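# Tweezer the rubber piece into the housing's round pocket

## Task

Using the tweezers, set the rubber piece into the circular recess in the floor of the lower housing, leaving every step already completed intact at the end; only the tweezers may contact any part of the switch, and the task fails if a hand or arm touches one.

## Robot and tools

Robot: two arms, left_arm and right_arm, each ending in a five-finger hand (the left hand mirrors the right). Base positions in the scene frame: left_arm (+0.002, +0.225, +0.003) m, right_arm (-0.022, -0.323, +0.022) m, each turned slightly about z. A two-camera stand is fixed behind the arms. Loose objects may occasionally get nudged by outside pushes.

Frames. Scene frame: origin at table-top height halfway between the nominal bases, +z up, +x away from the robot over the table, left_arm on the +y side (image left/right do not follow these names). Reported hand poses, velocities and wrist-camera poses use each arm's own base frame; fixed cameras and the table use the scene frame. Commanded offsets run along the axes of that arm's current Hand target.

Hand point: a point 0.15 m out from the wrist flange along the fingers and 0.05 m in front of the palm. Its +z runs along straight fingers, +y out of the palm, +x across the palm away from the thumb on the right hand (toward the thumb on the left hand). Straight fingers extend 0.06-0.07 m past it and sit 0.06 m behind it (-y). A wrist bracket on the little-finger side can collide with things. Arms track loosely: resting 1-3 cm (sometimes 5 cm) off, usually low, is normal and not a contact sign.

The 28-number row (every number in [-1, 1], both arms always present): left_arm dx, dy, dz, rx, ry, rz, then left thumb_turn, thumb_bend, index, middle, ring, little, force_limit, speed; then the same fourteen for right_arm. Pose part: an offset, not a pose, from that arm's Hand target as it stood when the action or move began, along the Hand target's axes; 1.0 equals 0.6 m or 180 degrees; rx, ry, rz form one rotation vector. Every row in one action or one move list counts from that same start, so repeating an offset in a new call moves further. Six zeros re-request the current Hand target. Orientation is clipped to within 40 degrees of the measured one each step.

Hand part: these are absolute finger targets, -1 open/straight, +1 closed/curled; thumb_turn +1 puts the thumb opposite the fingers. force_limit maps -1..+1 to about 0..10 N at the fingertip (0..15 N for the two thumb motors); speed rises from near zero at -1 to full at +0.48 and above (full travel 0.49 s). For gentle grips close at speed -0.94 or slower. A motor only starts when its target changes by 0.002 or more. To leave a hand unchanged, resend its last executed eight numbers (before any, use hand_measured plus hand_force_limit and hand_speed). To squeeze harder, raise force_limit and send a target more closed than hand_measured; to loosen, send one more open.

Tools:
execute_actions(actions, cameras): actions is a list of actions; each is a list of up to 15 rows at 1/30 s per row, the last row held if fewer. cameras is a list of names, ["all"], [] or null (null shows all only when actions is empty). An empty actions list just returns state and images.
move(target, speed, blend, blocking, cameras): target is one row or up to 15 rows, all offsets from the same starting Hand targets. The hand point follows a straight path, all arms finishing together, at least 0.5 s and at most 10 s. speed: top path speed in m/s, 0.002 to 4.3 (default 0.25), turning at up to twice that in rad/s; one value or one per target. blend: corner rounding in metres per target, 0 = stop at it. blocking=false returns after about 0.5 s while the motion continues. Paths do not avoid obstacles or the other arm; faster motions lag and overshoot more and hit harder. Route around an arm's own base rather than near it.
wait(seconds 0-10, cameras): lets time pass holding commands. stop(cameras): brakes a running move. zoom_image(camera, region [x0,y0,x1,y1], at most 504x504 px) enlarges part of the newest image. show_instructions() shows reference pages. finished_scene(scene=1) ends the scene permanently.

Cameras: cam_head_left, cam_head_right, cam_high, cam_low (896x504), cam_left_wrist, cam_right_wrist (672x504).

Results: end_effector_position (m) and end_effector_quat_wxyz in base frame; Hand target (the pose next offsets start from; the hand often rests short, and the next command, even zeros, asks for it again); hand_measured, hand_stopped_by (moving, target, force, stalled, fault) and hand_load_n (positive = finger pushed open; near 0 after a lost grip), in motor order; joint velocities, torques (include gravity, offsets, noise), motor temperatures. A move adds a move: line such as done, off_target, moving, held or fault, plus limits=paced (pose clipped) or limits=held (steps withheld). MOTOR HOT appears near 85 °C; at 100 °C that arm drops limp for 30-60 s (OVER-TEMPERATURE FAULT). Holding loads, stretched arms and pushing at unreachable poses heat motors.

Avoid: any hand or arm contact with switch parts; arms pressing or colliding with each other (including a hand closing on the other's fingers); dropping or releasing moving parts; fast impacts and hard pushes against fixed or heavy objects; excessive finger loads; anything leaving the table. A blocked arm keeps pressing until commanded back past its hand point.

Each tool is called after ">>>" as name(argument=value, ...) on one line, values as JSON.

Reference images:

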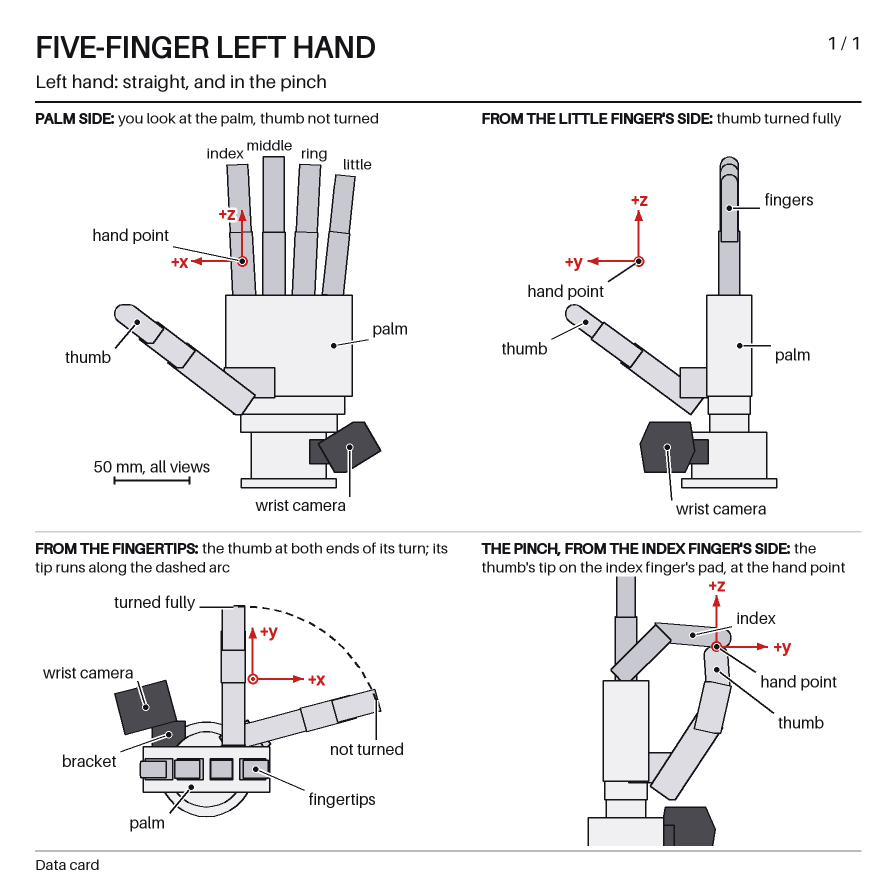

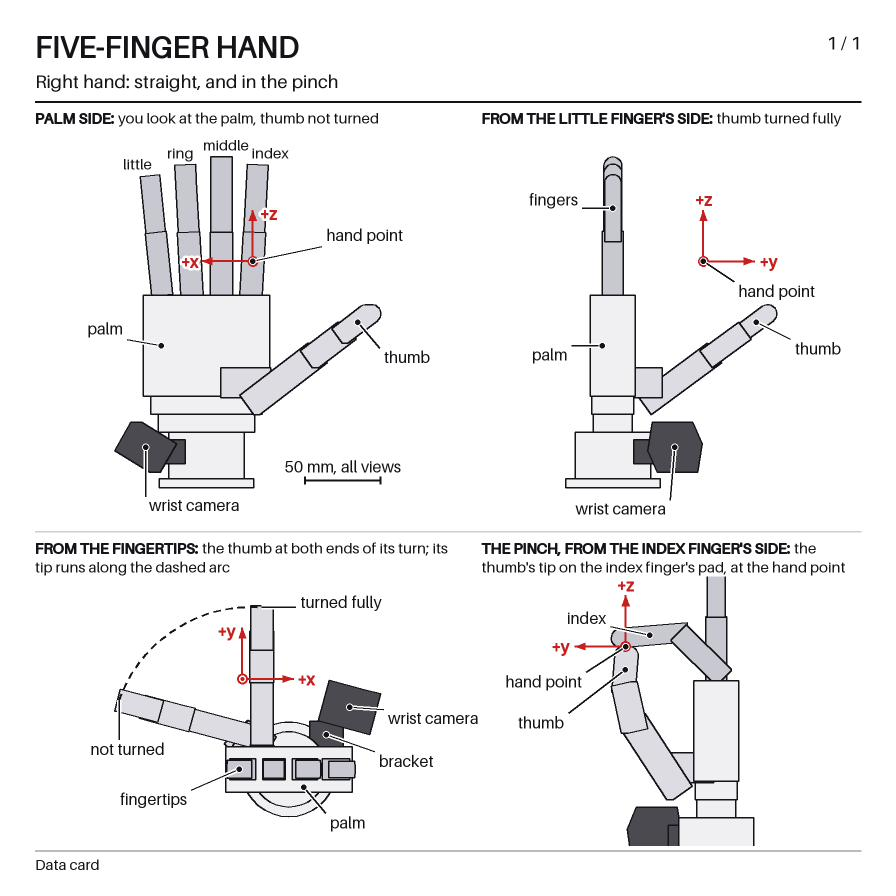

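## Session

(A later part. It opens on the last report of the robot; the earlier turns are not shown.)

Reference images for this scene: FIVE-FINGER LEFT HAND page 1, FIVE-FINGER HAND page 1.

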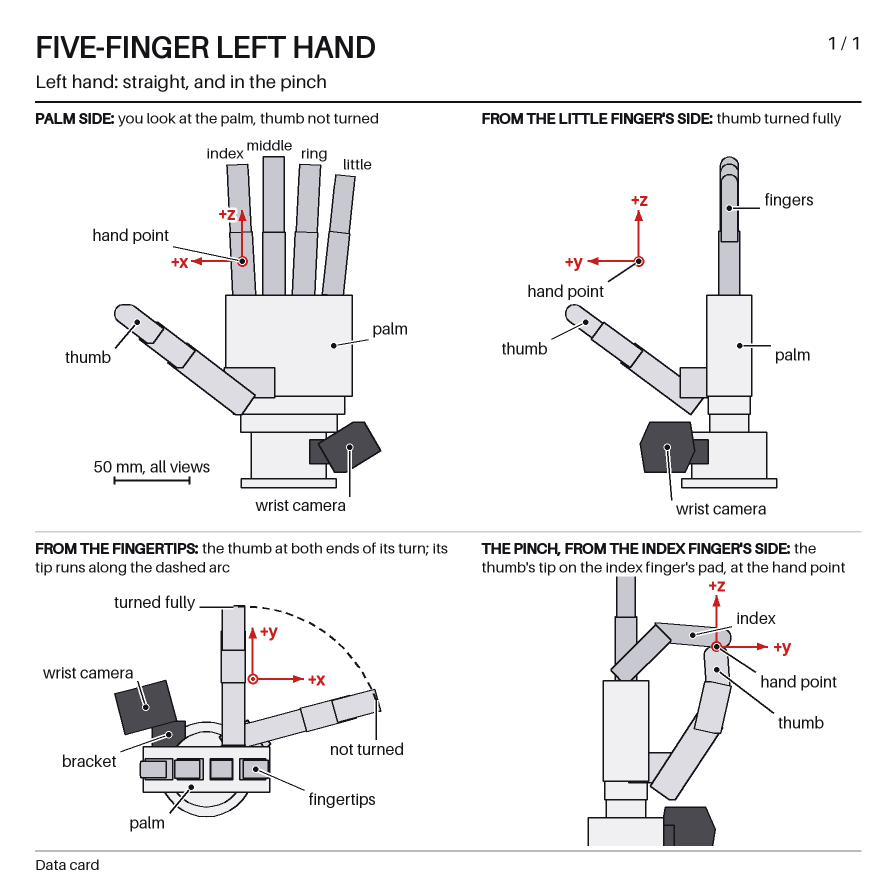

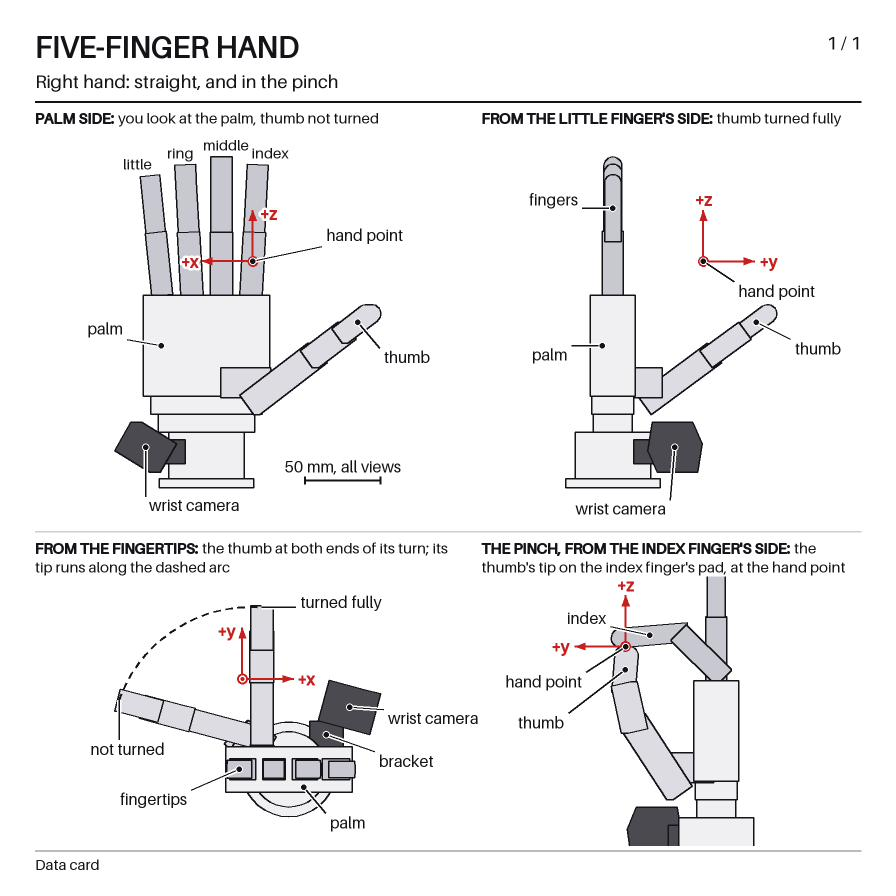

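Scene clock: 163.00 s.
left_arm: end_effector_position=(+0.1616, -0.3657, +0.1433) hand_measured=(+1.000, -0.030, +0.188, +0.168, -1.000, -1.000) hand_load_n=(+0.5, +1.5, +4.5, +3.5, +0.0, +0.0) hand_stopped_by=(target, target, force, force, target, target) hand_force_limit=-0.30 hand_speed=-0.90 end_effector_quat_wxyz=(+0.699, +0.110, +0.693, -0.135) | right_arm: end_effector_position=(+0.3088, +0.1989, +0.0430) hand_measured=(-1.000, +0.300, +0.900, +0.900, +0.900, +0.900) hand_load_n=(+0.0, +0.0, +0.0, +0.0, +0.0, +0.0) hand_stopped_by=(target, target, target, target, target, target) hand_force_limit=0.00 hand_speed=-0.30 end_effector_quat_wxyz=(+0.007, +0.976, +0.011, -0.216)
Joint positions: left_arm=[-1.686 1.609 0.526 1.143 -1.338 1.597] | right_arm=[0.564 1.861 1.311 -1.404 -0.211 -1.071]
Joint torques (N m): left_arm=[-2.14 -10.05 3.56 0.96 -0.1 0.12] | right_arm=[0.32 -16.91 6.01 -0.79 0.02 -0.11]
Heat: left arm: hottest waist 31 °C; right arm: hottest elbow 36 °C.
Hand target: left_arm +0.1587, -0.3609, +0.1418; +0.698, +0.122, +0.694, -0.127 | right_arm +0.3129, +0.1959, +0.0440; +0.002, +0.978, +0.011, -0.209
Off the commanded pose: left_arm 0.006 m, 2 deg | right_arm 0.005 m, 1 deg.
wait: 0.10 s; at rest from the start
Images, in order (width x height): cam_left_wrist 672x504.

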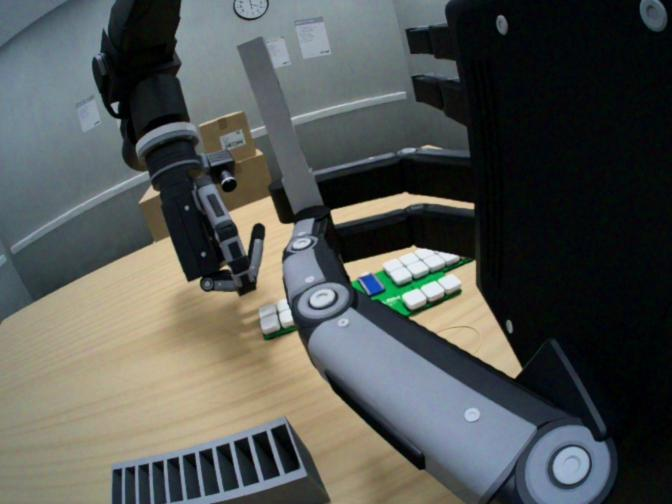

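>>> move(target=[[0.0132,-0.0843,0.1808,0,0,0,1,-0.03,0.19,0.18,-1,-1,-0.3,-0.9,0,0,0,0,0,0,-1,0.3,0.9,0.9,0.9,0.9,0,-0.3]], speed=0.1, cameras=["cam_left_wrist", "cam_right_wrist"])

>>> zoom_image(camera="cam_left_wrist", region=[250, 340, 420, 504])

Scene clock: 165.73 s.
left_arm: end_effector_position=(+0.2377, -0.4337, +0.1348) hand_measured=(+1.000, -0.030, +0.188, +0.168, -1.000, -1.000) hand_load_n=(+0.0, +1.5, +4.5, +3.5, +0.0, +0.0) hand_stopped_by=(target, target, force, force, target, target) hand_force_limit=-0.30 hand_speed=-0.90 end_effector_quat_wxyz=(+0.699, +0.128, +0.693, -0.125) | right_arm: end_effector_position=(+0.3088, +0.1989, +0.0430) hand_measured=(-1.000, +0.300, +0.900, +0.900, +0.900, +0.900) hand_load_n=(+0.0, +0.0, +0.0, +0.0, +0.0, +0.0) hand_stopped_by=(target, target, target, target, target, target) hand_force_limit=0.00 hand_speed=-0.30 end_effector_quat_wxyz=(+0.007, +0.976, +0.011, -0.216)
Joint positions: left_arm=[-1.488 1.746 0.709 1.055 -1.128 1.592] | right_arm=[0.564 1.861 1.311 -1.404 -0.211 -1.071]
Joint torques (N m): left_arm=[-0.85 -10.23 7.99 1.14 0.18 -0.03] | right_arm=[0.26 -16.91 6.01 -0.79 0.01 -0.11]
Heat: left arm: hottest waist 31 °C; right arm: hottest elbow 36 °C.
Hand target: left_arm +0.2429, -0.4461, +0.1350; +0.698, +0.122, +0.694, -0.127 | right_arm +0.3129, +0.1959, +0.0440; +0.002, +0.978, +0.011, -0.209
Off the commanded pose: left_arm 0.013 m, 1 deg | right_arm 0.005 m, 1 deg.
move: off_target (left_arm)
Images, in order (width x height): cam_left_wrist 672x504, cam_right_wrist 672x504.

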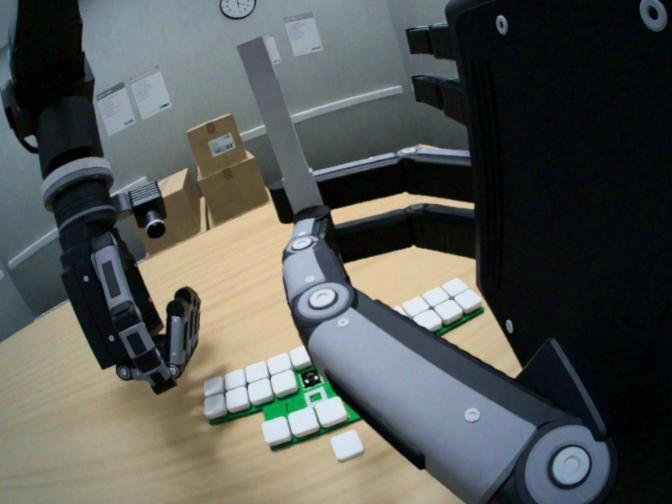

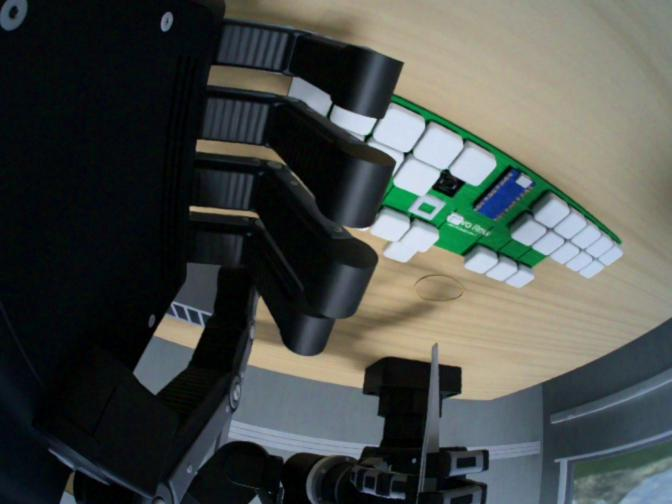

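Scaled by 2.965 from the camera's 672x504 image, which has a finer 960x720 frame.

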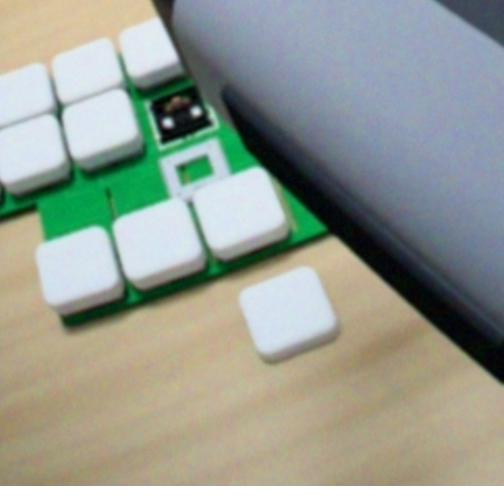

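>>> zoom_image(camera="cam_left_wrist", region=[325, 390, 370, 430])

Scaled by 11.200 from the camera's 672x504 image, which has a finer 960x720 frame.

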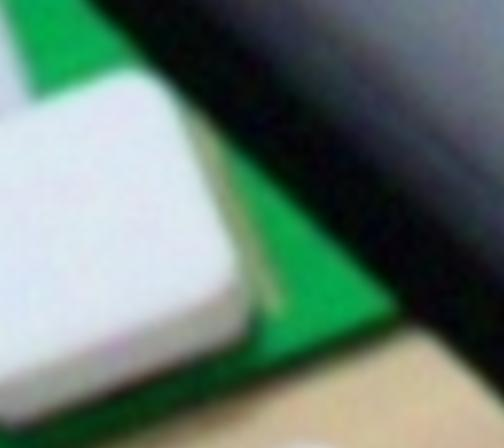

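>>> move(target=[[0,-0.055,0,0,0,0,1,-0.03,0.19,0.18,-1,-1,-0.3,-0.9,0,0,0,0,0,0,-1,0.3,0.9,0.9,0.9,0.9,0,-0.3]], speed=0.1, cameras=["cam_left_wrist"])

>>> zoom_image(camera="cam_left_wrist", region=[250, 340, 420, 504])

Scene clock: 166.53 s.
left_arm: end_effector_position=(+0.2382, -0.4393, +0.1349) hand_measured=(+1.000, -0.030, +0.188, +0.168, -1.000, -1.000) hand_load_n=(+0.0, +2.0, +4.5, +3.5, +0.0, +0.0) hand_stopped_by=(target, target, force, force, target, target) hand_force_limit=-0.30 hand_speed=-0.90 end_effector_quat_wxyz=(+0.699, +0.126, +0.693, -0.125) | right_arm: end_effector_position=(+0.3088, +0.1989, +0.0430) hand_measured=(-1.000, +0.300, +0.900, +0.900, +0.900, +0.900) hand_load_n=(+0.0, +0.0, +0.0, +0.0, +0.0, +0.0) hand_stopped_by=(target, target, target, target, target, target) hand_force_limit=0.00 hand_speed=-0.30 end_effector_quat_wxyz=(+0.007, +0.976, +0.011, -0.216)
Joint positions: left_arm=[-1.488 1.756 0.726 1.051 -1.13 1.592] | right_arm=[0.564 1.861 1.311 -1.404 -0.211 -1.071]
Joint torques (N m): left_arm=[-1.32 -12.45 4.82 1.73 0.1 0.07] | right_arm=[0.26 -16.91 6.02 -0.79 0.02 -0.11]
Heat: left arm: hottest waist 31 °C; right arm: hottest elbow 36 °C.
Hand target: left_arm +0.2381, -0.4374, +0.1349; +0.699, +0.127, +0.693, -0.125 (not the last commanded pose) | right_arm +0.3129, +0.1959, +0.0440; +0.002, +0.978, +0.011, -0.209
Off the commanded pose: left_arm 0.038 m, 1 deg | right_arm 0.005 m, 1 deg.
move: held (left_arm; a check stopped the path); limits=held
pose unreachable (left arm): on one or more control steps of this call, first in action 0 (counted from 0), this arm could not follow its commanded pose, so it was not sent that pose on those steps. It may still have moved: this result reports where it is.
cause: moving toward the commanded pose would bring a part of the arm too close to another arm (a part of this arm just beyond joint 5 (wrist yaw) and a part of the right arm just beyond its joint 2 (shoulder), at the place that arm is still heading or pushing toward).
Images, in order (width x height): cam_left_wrist 672x504.

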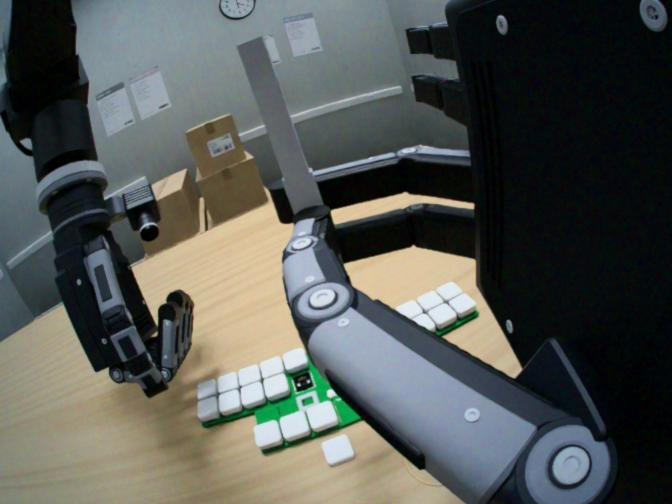

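Scaled by 2.965 from the camera's 672x504 image, which has a finer 960x720 frame.

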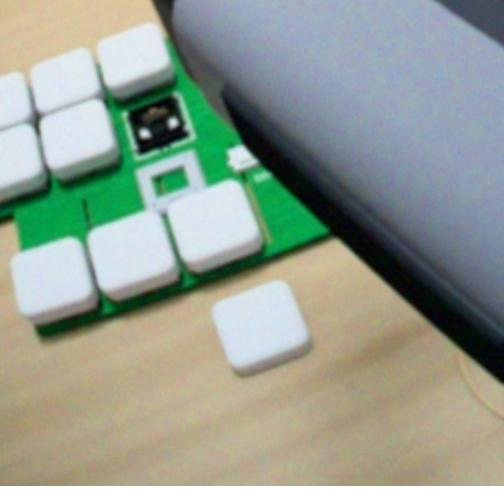

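>>> move(target=[[-0.03,0.06,-0.19,0,0,0,1,-0.03,0.19,0.18,-1,-1,-0.3,-0.9,0,0,0,0,0,0,-1,0.3,0.9,0.9,0.9,0.9,0,-0.3]], speed=0.12, cameras=["cam_right_wrist"])

Scene clock: 169.67 s.
left_arm: end_effector_position=(+0.1467, -0.3674, +0.1517) hand_measured=(+1.000, -0.030, +0.188, +0.168, -1.000, -1.000) hand_load_n=(+0.0, +2.0, +4.5, +3.5, +0.0, +0.0) hand_stopped_by=(target, target, force, force, target, target) hand_force_limit=-0.30 hand_speed=-0.90 end_effector_quat_wxyz=(+0.698, +0.125, +0.694, -0.123) | right_arm: end_effector_position=(+0.3088, +0.1989, +0.0430) hand_measured=(-1.000, +0.300, +0.900, +0.900, +0.900, +0.900) hand_load_n=(+0.0, +0.0, +0.5, +0.5, +0.0, +0.0) hand_stopped_by=(target, target, target, target, target, target) hand_force_limit=0.00 hand_speed=-0.30 end_effector_quat_wxyz=(+0.007, +0.976, +0.011, -0.216)
Joint positions: left_arm=[-1.727 1.579 0.542 1.061 -1.374 1.599] | right_arm=[0.564 1.861 1.311 -1.404 -0.211 -1.071]
Joint torques (N m): left_arm=[-2.37 -9.93 3.85 2.07 -0.11 0.2] | right_arm=[0.26 -16.91 6.01 -0.79 0.01 -0.12]
Heat: left arm: hottest waist 31 °C; right arm: hottest elbow 36 °C.
Hand target: left_arm +0.1439, -0.3635, +0.1520; +0.699, +0.127, +0.693, -0.125 | right_arm +0.3129, +0.1959, +0.0440; +0.002, +0.978, +0.011, -0.209
Off the commanded pose: left_arm 0.005 m, 0 deg | right_arm 0.005 m, 1 deg.
move: done
Images, in order (width x height): cam_right_wrist 672x504.

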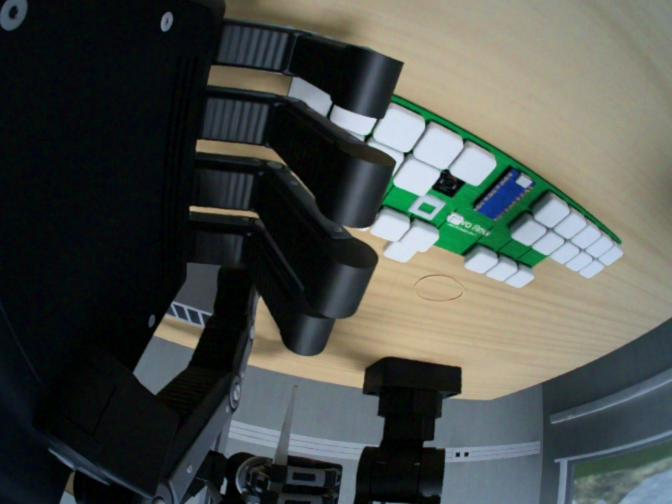

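>>> move(target=[[0,0,0,0,0,0,1,-0.03,0.19,0.18,-1,-1,-0.3,-0.9,-0.0531,-0.0045,0.0037,0,0.111,0,-1,0.3,0.9,0.9,0.9,0.9,0,-0.3]], speed=0.1, cameras=["cam_right_wrist", "cam_low"])

>>> zoom_image(camera="cam_right_wrist", region=[380, 180, 520, 300])

Scene clock: 172.20 s.
left_arm: end_effector_position=(+0.1468, -0.3674, +0.1518) hand_measured=(+1.000, -0.030, +0.188, +0.168, -1.000, -1.000) hand_load_n=(+0.0, +1.5, +4.5, +3.5, +0.0, +0.0) hand_stopped_by=(target, target, force, force, target, target) hand_force_limit=-0.30 hand_speed=-0.90 end_effector_quat_wxyz=(+0.698, +0.126, +0.694, -0.122) | right_arm: end_effector_position=(+0.2844, +0.1930, +0.0539) hand_measured=(-1.000, +0.300, +0.900, +0.900, +0.900, +0.900) hand_load_n=(-0.5, +0.0, +0.0, +0.0, +0.5, +0.0) hand_stopped_by=(target, target, target, target, target, target) hand_force_limit=0.00 hand_speed=-0.30 end_effector_quat_wxyz=(+0.003, +0.999, +0.010, -0.043)
Joint positions: left_arm=[-1.727 1.579 0.542 1.061 -1.374 1.6] | right_arm=[0.658 1.576 1.054 -1.12 -0.047 -0.934]
Joint torques (N m): left_arm=[-1.96 -9.93 3.95 2.06 -0.13 0.15] | right_arm=[2.49 -13.16 6.67 -0.21 0.19 0.06]
Heat: left arm: hottest waist 31 °C; right arm: hottest elbow 36 °C.
Hand target: left_arm +0.1439, -0.3635, +0.1520; +0.699, +0.127, +0.693, -0.125 | right_arm +0.2830, +0.1980, +0.0550; +0.000, +0.999, +0.011, -0.036
Off the commanded pose: left_arm 0.005 m, 0 deg | right_arm 0.005 m, 1 deg.
move: done
Images, in order (width x height): cam_low 896x504, cam_right_wrist 672x504.

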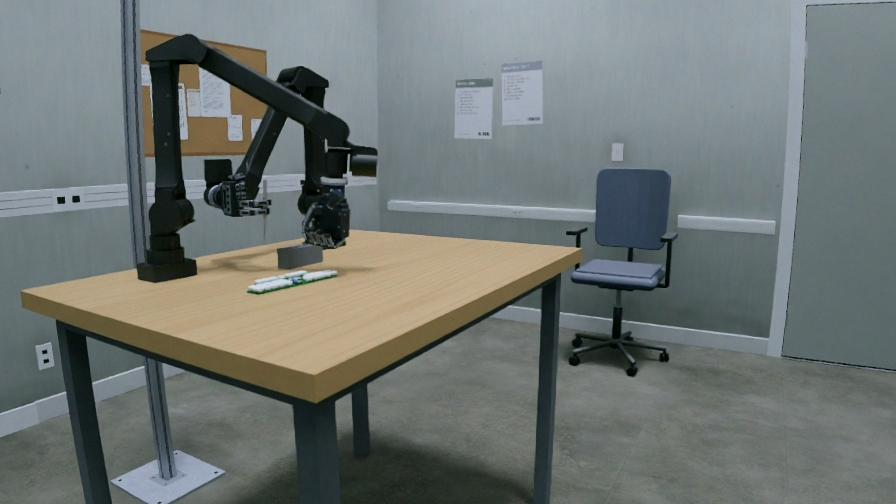

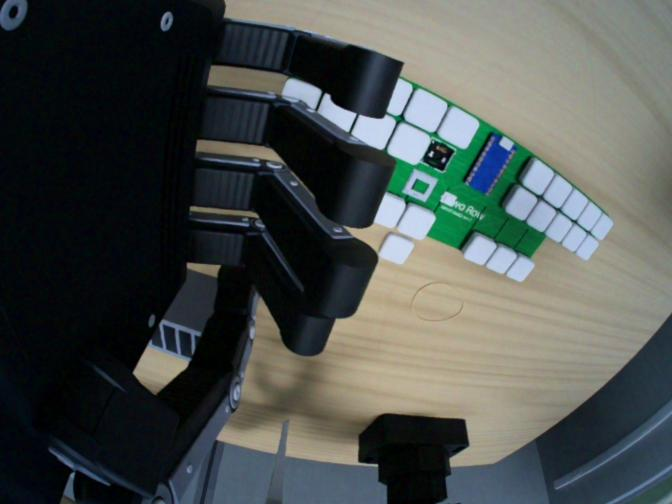

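Scaled by 3.600 from the camera's 672x504 image, which has a finer 960x720 frame.

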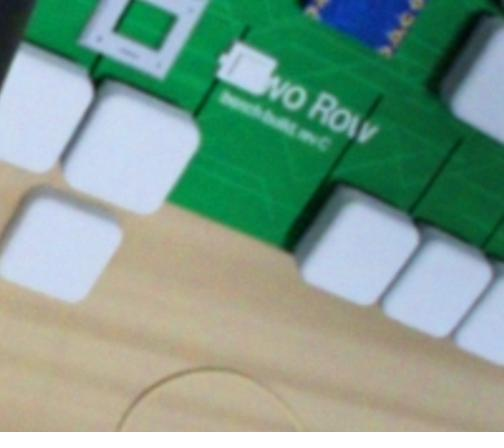

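>>> zoom_image(camera="cam_right_wrist", region=[380, 215, 440, 275])

>>> zoom_image(camera="cam_right_wrist", region=[430, 215, 490, 275])

>>> zoom_image(camera="cam_right_wrist", region=[390, 260, 480, 340])

>>> zoom_image(camera="cam_right_wrist", region=[265, 410, 305, 450])

Scaled by 8.400 from the camera's 672x504 image, which has a finer 960x720 frame.

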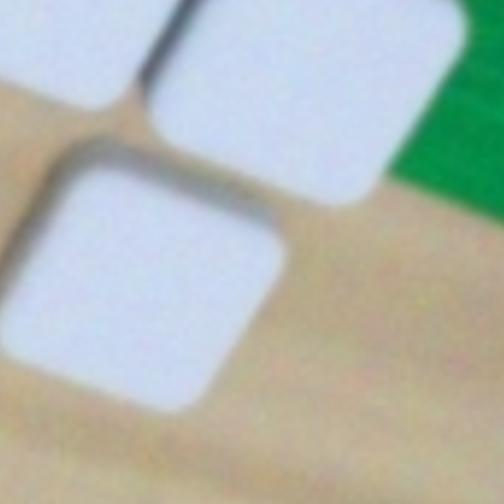

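Scaled by 8.400 from the camera's 672x504 image, which has a finer 960x720 frame.

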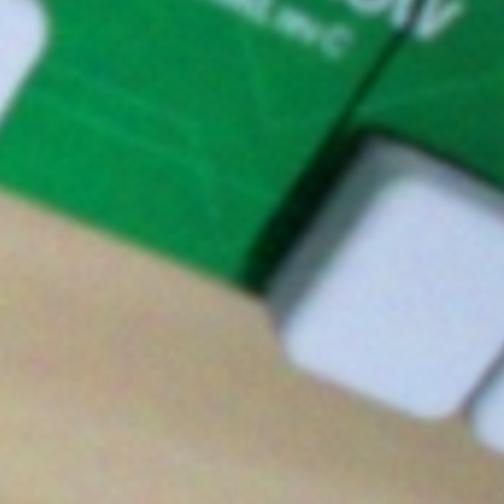

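Scaled by 5.600 from the camera's 672x504 image, which has a finer 960x720 frame.

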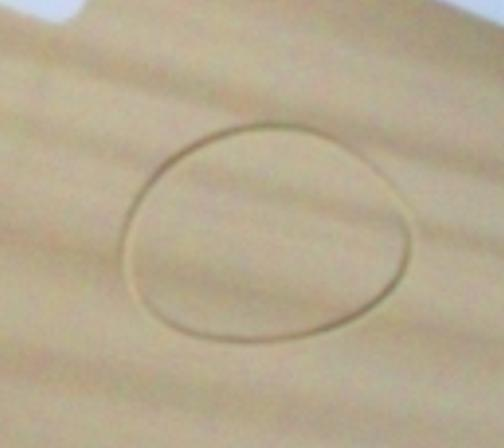

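Scaled by 12.600 from the camera's 672x504 image, which has a finer 960x720 frame.

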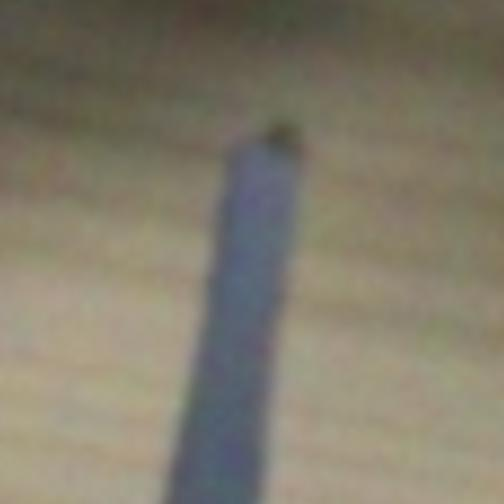

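>>> move(target=[[-0.0033,-0.0088,0.238,0,0,0,1,-0.03,0.19,0.18,-1,-1,-0.3,-0.9,0,0,0,0,0,0,-1,0.3,0.9,0.9,0.9,0.9,0,-0.3]], speed=0.08, cameras=["cam_right_wrist", "cam_left_wrist", "cam_low"])

Scene clock: 175.33 s.
left_arm: end_effector_position=(+0.2695, -0.4061, +0.1529) hand_measured=(+1.000, -0.030, +0.188, +0.168, -1.000, -1.000) hand_load_n=(+0.0, +1.5, +4.5, +3.5, +0.0, +0.0) hand_stopped_by=(target, target, force, force, target, target) hand_force_limit=-0.30 hand_speed=-0.90 end_effector_quat_wxyz=(+0.699, +0.134, +0.692, -0.122) | right_arm: end_effector_position=(+0.2844, +0.1930, +0.0539) hand_measured=(-1.000, +0.300, +0.900, +0.900, +0.900, +0.900) hand_load_n=(+0.0, +0.0, +0.5, +0.0, +0.0, +0.0) hand_stopped_by=(target, target, target, target, target, target) hand_force_limit=0.00 hand_speed=-0.30 end_effector_quat_wxyz=(+0.003, +0.999, +0.009, -0.043)
Joint positions: left_arm=[-1.403 1.649 0.647 1.014 -1.039 1.598] | right_arm=[0.658 1.576 1.054 -1.12 -0.047 -0.933]
Joint torques (N m): left_arm=[-0.79 -10.34 8.43 1.11 0.19 -0.03] | right_arm=[2.49 -13.1 6.65 -0.14 0.19 0.06]
Heat: left arm: hottest waist 31 °C; right arm: hottest elbow 36 °C.
Hand target: left_arm +0.2756, -0.4188, +0.1552; +0.699, +0.127, +0.693, -0.125 | right_arm +0.2830, +0.1980, +0.0550; +0.000, +0.999, +0.012, -0.036
Off the commanded pose: left_arm 0.014 m, 1 deg | right_arm 0.005 m, 1 deg.
move: off_target (left_arm)
Images, in order (width x height): cam_low 896x504, cam_left_wrist 672x504, cam_right_wrist 672x504.

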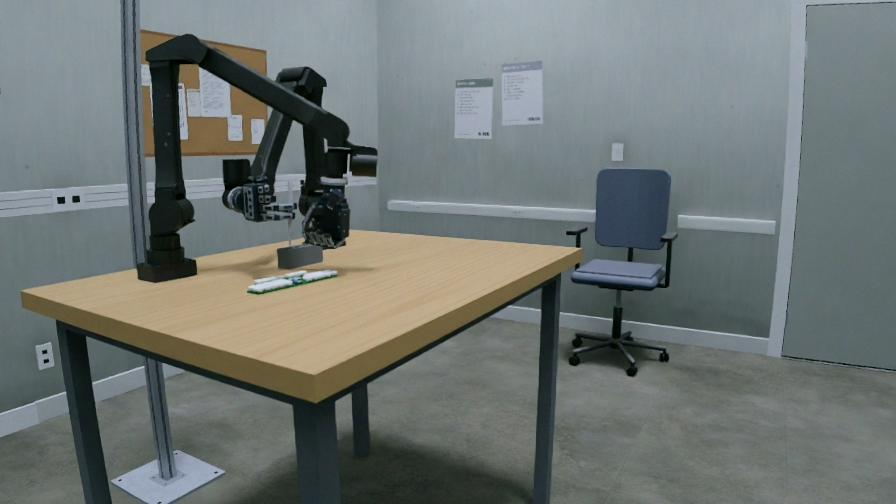

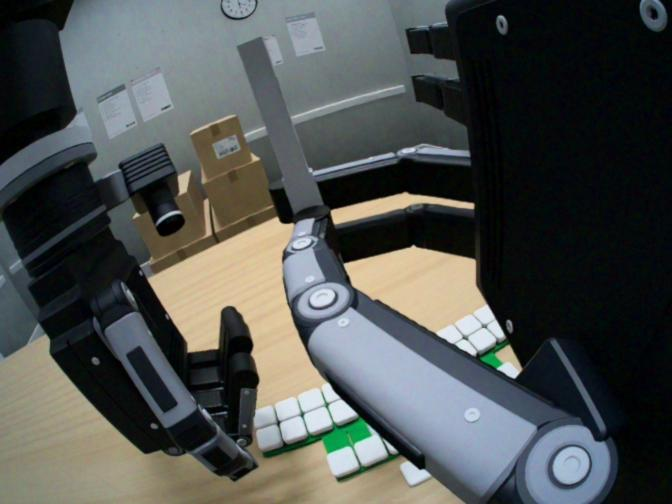

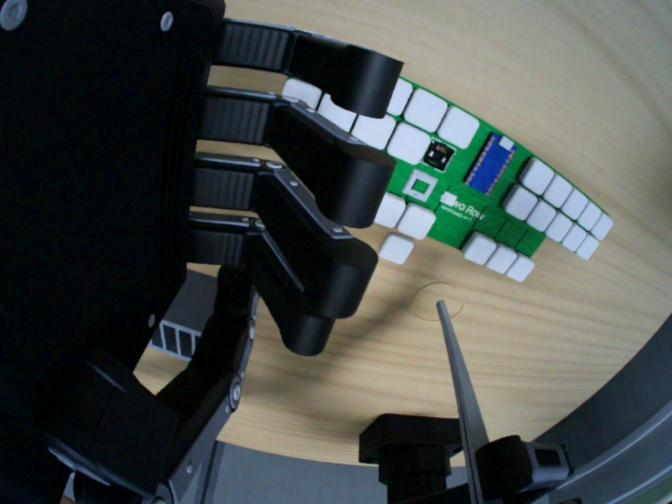

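>>> zoom_image(camera="cam_right_wrist", region=[420, 285, 465, 325])

>>> zoom_image(camera="cam_right_wrist", region=[400, 120, 480, 220])

Scaled by 11.200 from the camera's 672x504 image, which has a finer 960x720 frame.

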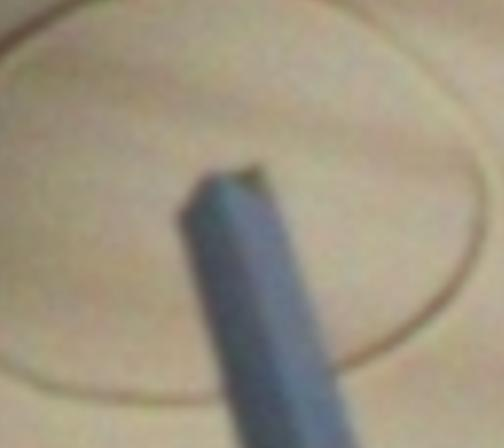

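Scaled by 5.040 from the camera's 672x504 image, which has a finer 960x720 frame.

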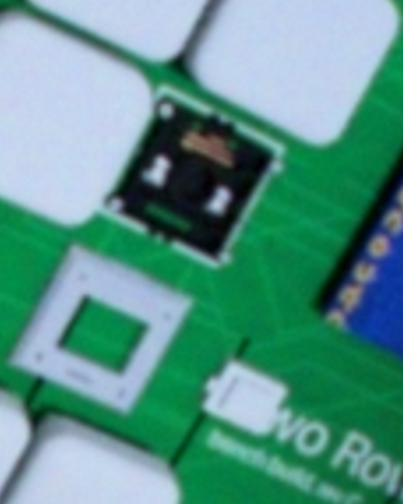

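>>> move(target=[[0,0,0,0,0,0,1,-0.03,0.19,0.18,-1,-1,-0.3,-0.9,-0.0007,-0.03,-0.0183,0,0,0,-1,0.3,0.9,0.9,0.9,0.9,0,-0.3],[0.0842,0.0453,0.0417,0,0,0,1,-0.03,0.19,0.18,-1,-1,-0.3,-0.9,-0.0007,-0.03,-0.0183,0,0,0,-1,0.3,0.9,0.9,0.9,0.9,0,-0.3]], speed=0.06, cameras=["cam_right_wrist", "cam_left_wrist", "cam_low"])

>>> zoom_image(camera="cam_right_wrist", region=[420, 120, 520, 220])

Scene clock: 178.97 s.
left_arm: end_effector_position=(+0.3048, -0.4027, +0.1102) hand_measured=(+1.000, -0.030, +0.188, +0.168, -1.000, -1.000) hand_load_n=(+0.5, +2.0, +4.5, +3.5, +0.0, +0.0) hand_stopped_by=(target, target, force, force, target, target) hand_force_limit=-0.30 hand_speed=-0.90 end_effector_quat_wxyz=(+0.698, +0.133, +0.693, -0.124) | right_arm: end_effector_position=(+0.2770, +0.2043, +0.0584) hand_measured=(-1.000, +0.300, +0.900, +0.900, +0.900, +0.900) hand_load_n=(+0.0, +0.0, +0.0, +0.0, +0.0, +0.0) hand_stopped_by=(target, target, target, target, target, target) hand_force_limit=0.00 hand_speed=-0.30 end_effector_quat_wxyz=(+0.005, +0.999, +0.009, -0.044)
Joint positions: left_arm=[-1.315 1.786 0.647 1.147 -0.95 1.591] | right_arm=[0.691 1.576 1.066 -1.135 -0.047 -0.9]
Joint torques (N m): left_arm=[-0.67 -10.46 4.71 2.63 0.17 0] | right_arm=[2.49 -12.16 9.4 -0.87 0.1 0.06]
Heat: left arm: hottest waist 31 °C; right arm: hottest elbow 36 °C.
Hand target: left_arm +0.3091, -0.4020, +0.1050; +0.699, +0.127, +0.693, -0.125 | right_arm +0.2830, +0.2160, +0.0660; +0.000, +0.999, +0.011, -0.036
Off the commanded pose: left_arm 0.007 m, 1 deg | right_arm 0.015 m, 1 deg.
move: off_target (right_arm)
Images, in order (width x height): cam_low 896x504, cam_left_wrist 672x504, cam_right_wrist 672x504.

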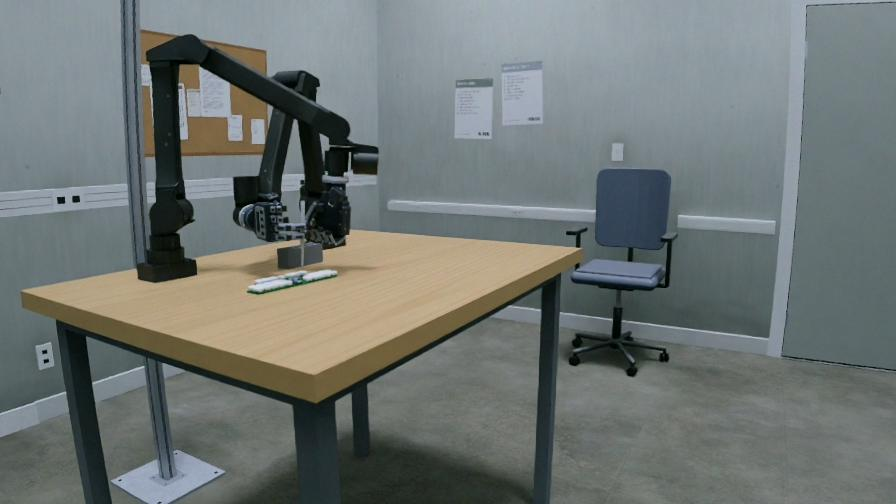

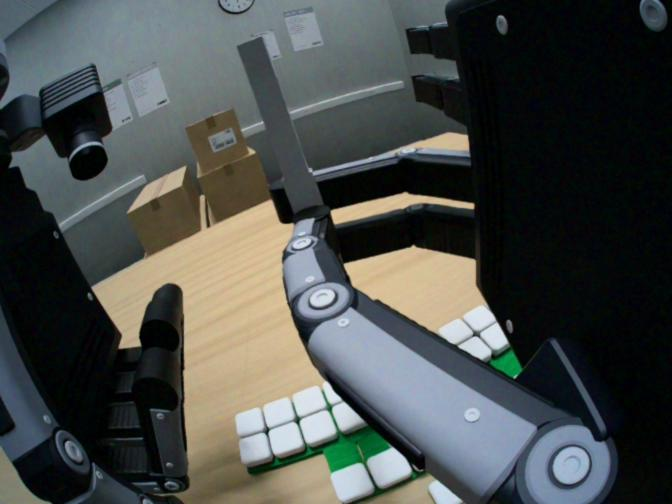

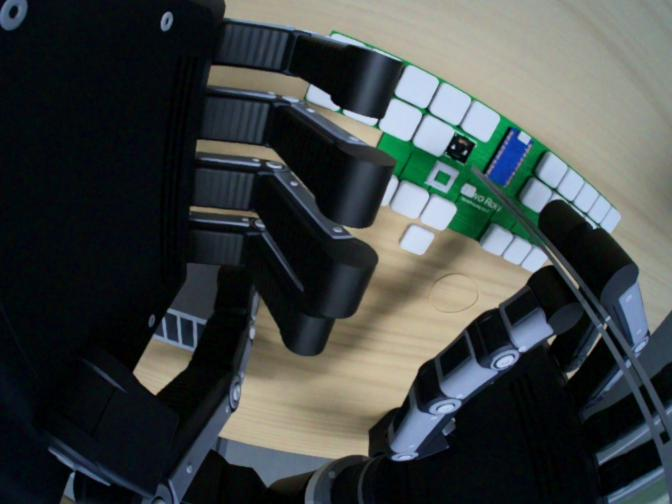

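Scaled by 5.040 from the camera's 672x504 image, which has a finer 960x720 frame.

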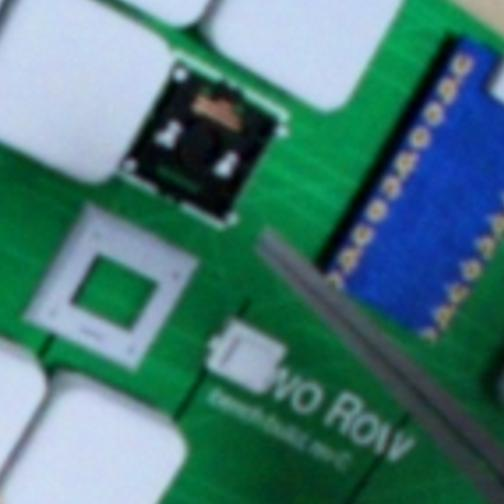

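>>> move(target=[[0.0367,-0.006,-0.0017,0,0,0,1,-0.03,0.19,0.18,-1,-1,-0.3,-0.9,0,0,0,0,0,0,-1,0.3,0.9,0.9,0.9,0.9,0,-0.3]], speed=0.04, cameras=["cam_right_wrist", "cam_low"])

>>> zoom_image(camera="cam_right_wrist", region=[425, 110, 505, 190])

Scene clock: 180.83 s.
left_arm: end_effector_position=(+0.3046, -0.4023, +0.0859) hand_measured=(+1.000, -0.030, +0.188, +0.168, -1.000, -1.000) hand_load_n=(+0.0, +1.5, +4.5, +3.5, +0.0, +0.0) hand_stopped_by=(target, target, force, force, target, target) hand_force_limit=-0.30 hand_speed=-0.90 end_effector_quat_wxyz=(+0.696, +0.136, +0.694, -0.121) | right_arm: end_effector_position=(+0.2770, +0.2043, +0.0584) hand_measured=(-1.000, +0.300, +0.900, +0.900, +0.900, +0.900) hand_load_n=(+0.0, -0.5, +0.0, +0.0, +0.0, +0.0) hand_stopped_by=(target, target, target, target, target, target) hand_force_limit=0.00 hand_speed=-0.30 end_effector_quat_wxyz=(+0.005, +0.999, +0.009, -0.044)
Joint positions: left_arm=[-1.315 1.862 0.647 1.213 -0.95 1.591] | right_arm=[0.691 1.576 1.066 -1.135 -0.047 -0.9]
Joint torques (N m): left_arm=[-1.08 -10.87 4.78 2.76 -0.1 -0.03] | right_arm=[2.49 -12.16 9.42 -0.87 0.11 0.06]
Heat: left arm: hottest waist 31 °C; right arm: hottest elbow 36 °C.
Hand target: left_arm +0.3071, -0.4050, +0.0829; +0.699, +0.127, +0.693, -0.125 | right_arm +0.2830, +0.2160, +0.0660; +0.000, +0.999, +0.011, -0.036
Off the commanded pose: left_arm 0.005 m, 1 deg | right_arm 0.015 m, 1 deg.
move: off_target (right_arm)
Images, in order (width x height): cam_low 896x504, cam_right_wrist 672x504.

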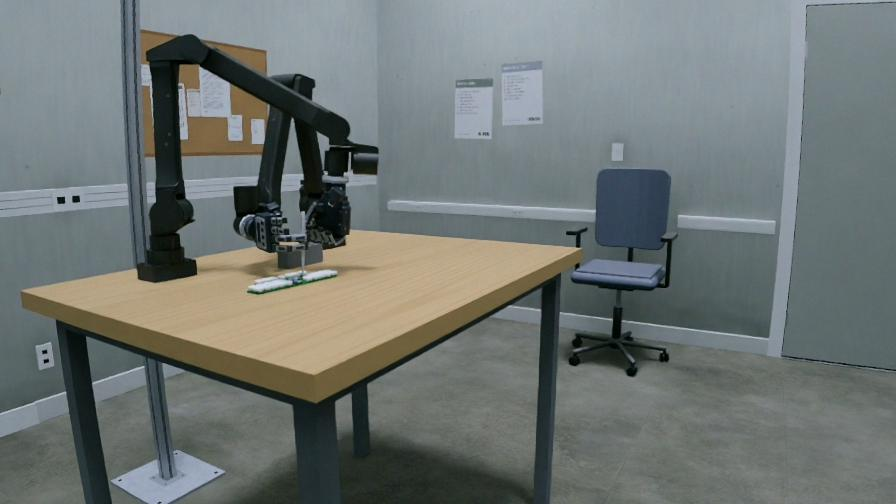

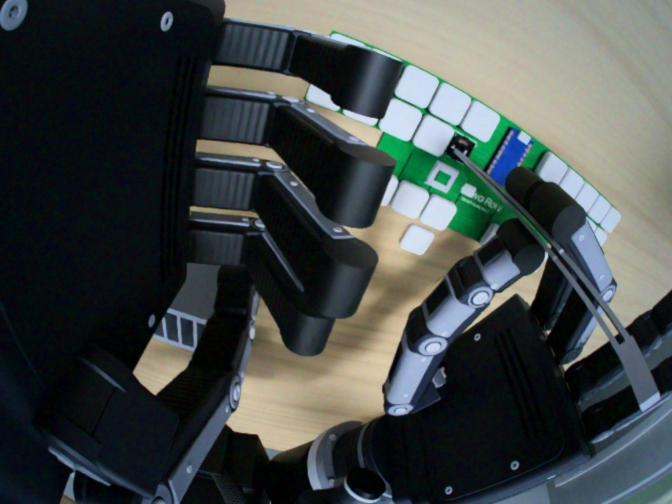

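Scaled by 6.300 from the camera's 672x504 image, which has a finer 960x720 frame.

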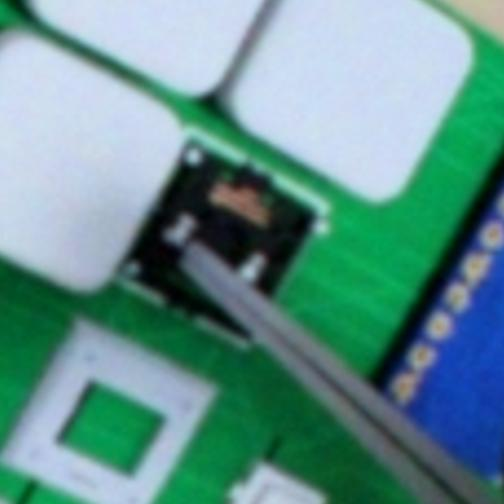

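>>> move(target=[[0.003,-0.0131,0.0031,0,0,0,1,-0.03,0.19,0.18,-1,-1,-0.3,-0.9,0,0,0,0,0,0,-1,0.3,0.9,0.9,0.9,0.9,0,-0.3]], speed=0.03, cameras=["cam_right_wrist"])

>>> zoom_image(camera="cam_right_wrist", region=[430, 120, 490, 180])

Scene clock: 182.10 s.
left_arm: end_effector_position=(+0.3046, -0.4005, +0.0804) hand_measured=(+1.000, -0.030, +0.188, +0.168, -1.000, -1.000) hand_load_n=(+0.0, +1.5, +4.5, +3.5, +0.0, +0.0) hand_stopped_by=(target, target, force, force, target, target) hand_force_limit=-0.30 hand_speed=-0.90 end_effector_quat_wxyz=(+0.695, +0.138, +0.696, -0.115) | right_arm: end_effector_position=(+0.2770, +0.2043, +0.0584) hand_measured=(-1.000, +0.300, +0.900, +0.900, +0.900, +0.900) hand_load_n=(+0.0, +0.0, +0.0, +0.0, +0.5, +0.0) hand_stopped_by=(target, target, target, target, target, target) hand_force_limit=0.00 hand_speed=-0.30 end_effector_quat_wxyz=(+0.005, +0.999, +0.009, -0.044)
Joint positions: left_arm=[-1.315 1.874 0.647 1.214 -0.956 1.591] | right_arm=[0.691 1.576 1.066 -1.135 -0.047 -0.9]
Joint torques (N m): left_arm=[-2.02 -10.87 6.26 2.35 -0.17 -0.03] | right_arm=[2.49 -12.16 9.4 -0.87 0.11 0.06]
Heat: left arm: hottest waist 31 °C; right arm: hottest elbow 36 °C.
Hand target: left_arm +0.3061, -0.4130, +0.0811; +0.699, +0.127, +0.693, -0.125 | right_arm +0.2830, +0.2160, +0.0660; +0.000, +0.999, +0.011, -0.036
Off the commanded pose: left_arm 0.013 m, 2 deg | right_arm 0.015 m, 1 deg.
move: off_target (left_arm, right_arm)
Images, in order (width x height): cam_right_wrist 672x504.

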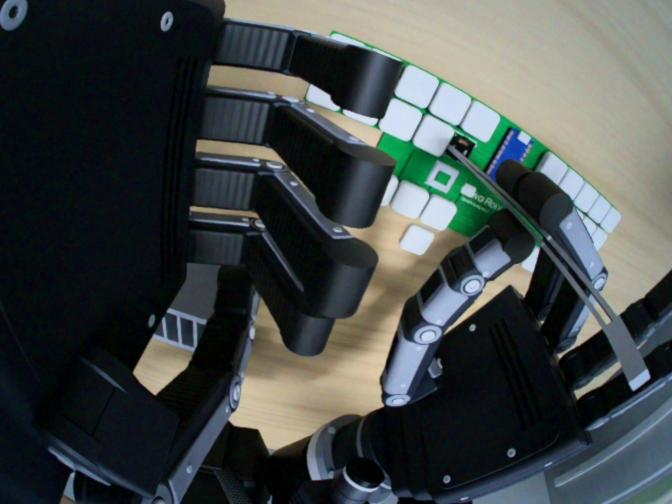

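Scaled by 8.400 from the camera's 672x504 image, which has a finer 960x720 frame.

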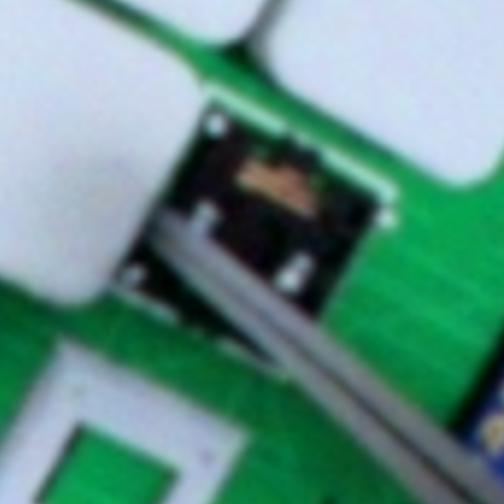

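>>> wait(seconds=0, cameras=["cam_right_wrist"])

Scene clock: 182.83 s.
left_arm: end_effector_position=(+0.3046, -0.4005, +0.0804) hand_measured=(+1.000, -0.030, +0.188, +0.168, -1.000, -1.000) hand_load_n=(+0.0, +2.0, +4.5, +3.5, +0.0, +0.0) hand_stopped_by=(target, target, force, force, target, target) hand_force_limit=-0.30 hand_speed=-0.90 end_effector_quat_wxyz=(+0.695, +0.138, +0.696, -0.115) | right_arm: end_effector_position=(+0.2770, +0.2043, +0.0584) hand_measured=(-1.000, +0.300, +0.900, +0.900, +0.900, +0.900) hand_load_n=(+0.0, +0.0, +0.5, +0.0, +0.0, +0.0) hand_stopped_by=(target, target, target, target, target, target) hand_force_limit=0.00 hand_speed=-0.30 end_effector_quat_wxyz=(+0.005, +0.999, +0.009, -0.044)
Joint positions: left_arm=[-1.315 1.874 0.647 1.214 -0.956 1.591] | right_arm=[0.691 1.576 1.066 -1.135 -0.047 -0.9]
Joint torques (N m): left_arm=[-1.67 -10.7 6.3 2.36 -0.17 -0.01] | right_arm=[2.49 -12.22 9.42 -0.85 0.11 0.06]
Heat: left arm: hottest waist 31 °C; right arm: hottest elbow 36 °C.
Hand target: left_arm +0.3061, -0.4130, +0.0811; +0.699, +0.127, +0.693, -0.125 | right_arm +0.2830, +0.2160, +0.0660; +0.000, +0.999, +0.011, -0.036
Off the commanded pose: left_arm 0.013 m, 2 deg | right_arm 0.015 m, 1 deg.
Images, in order (width x height): cam_right_wrist 672x504.

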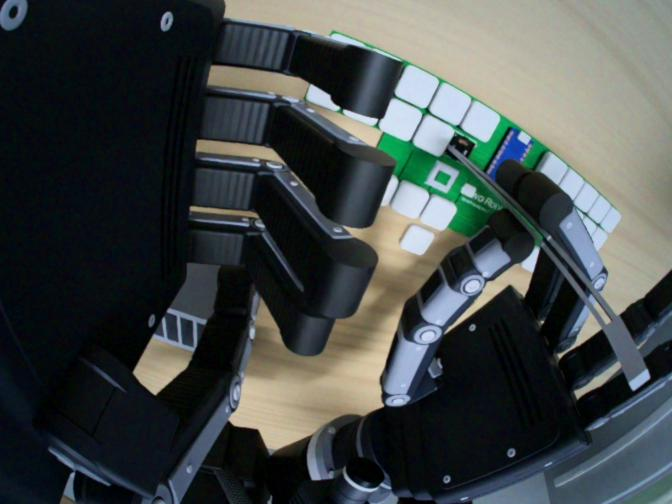

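>>> zoom_image(camera="cam_right_wrist", region=[430, 125, 490, 175])

Scaled by 8.400 from the camera's 672x504 image, which has a finer 960x720 frame.

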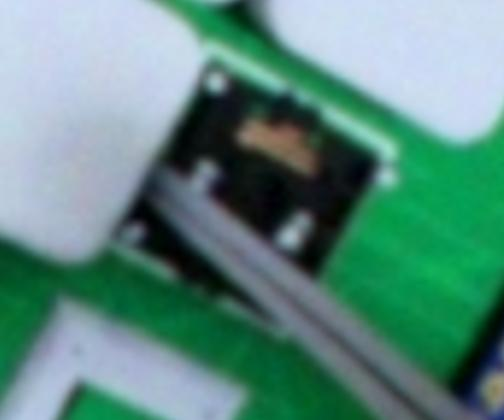

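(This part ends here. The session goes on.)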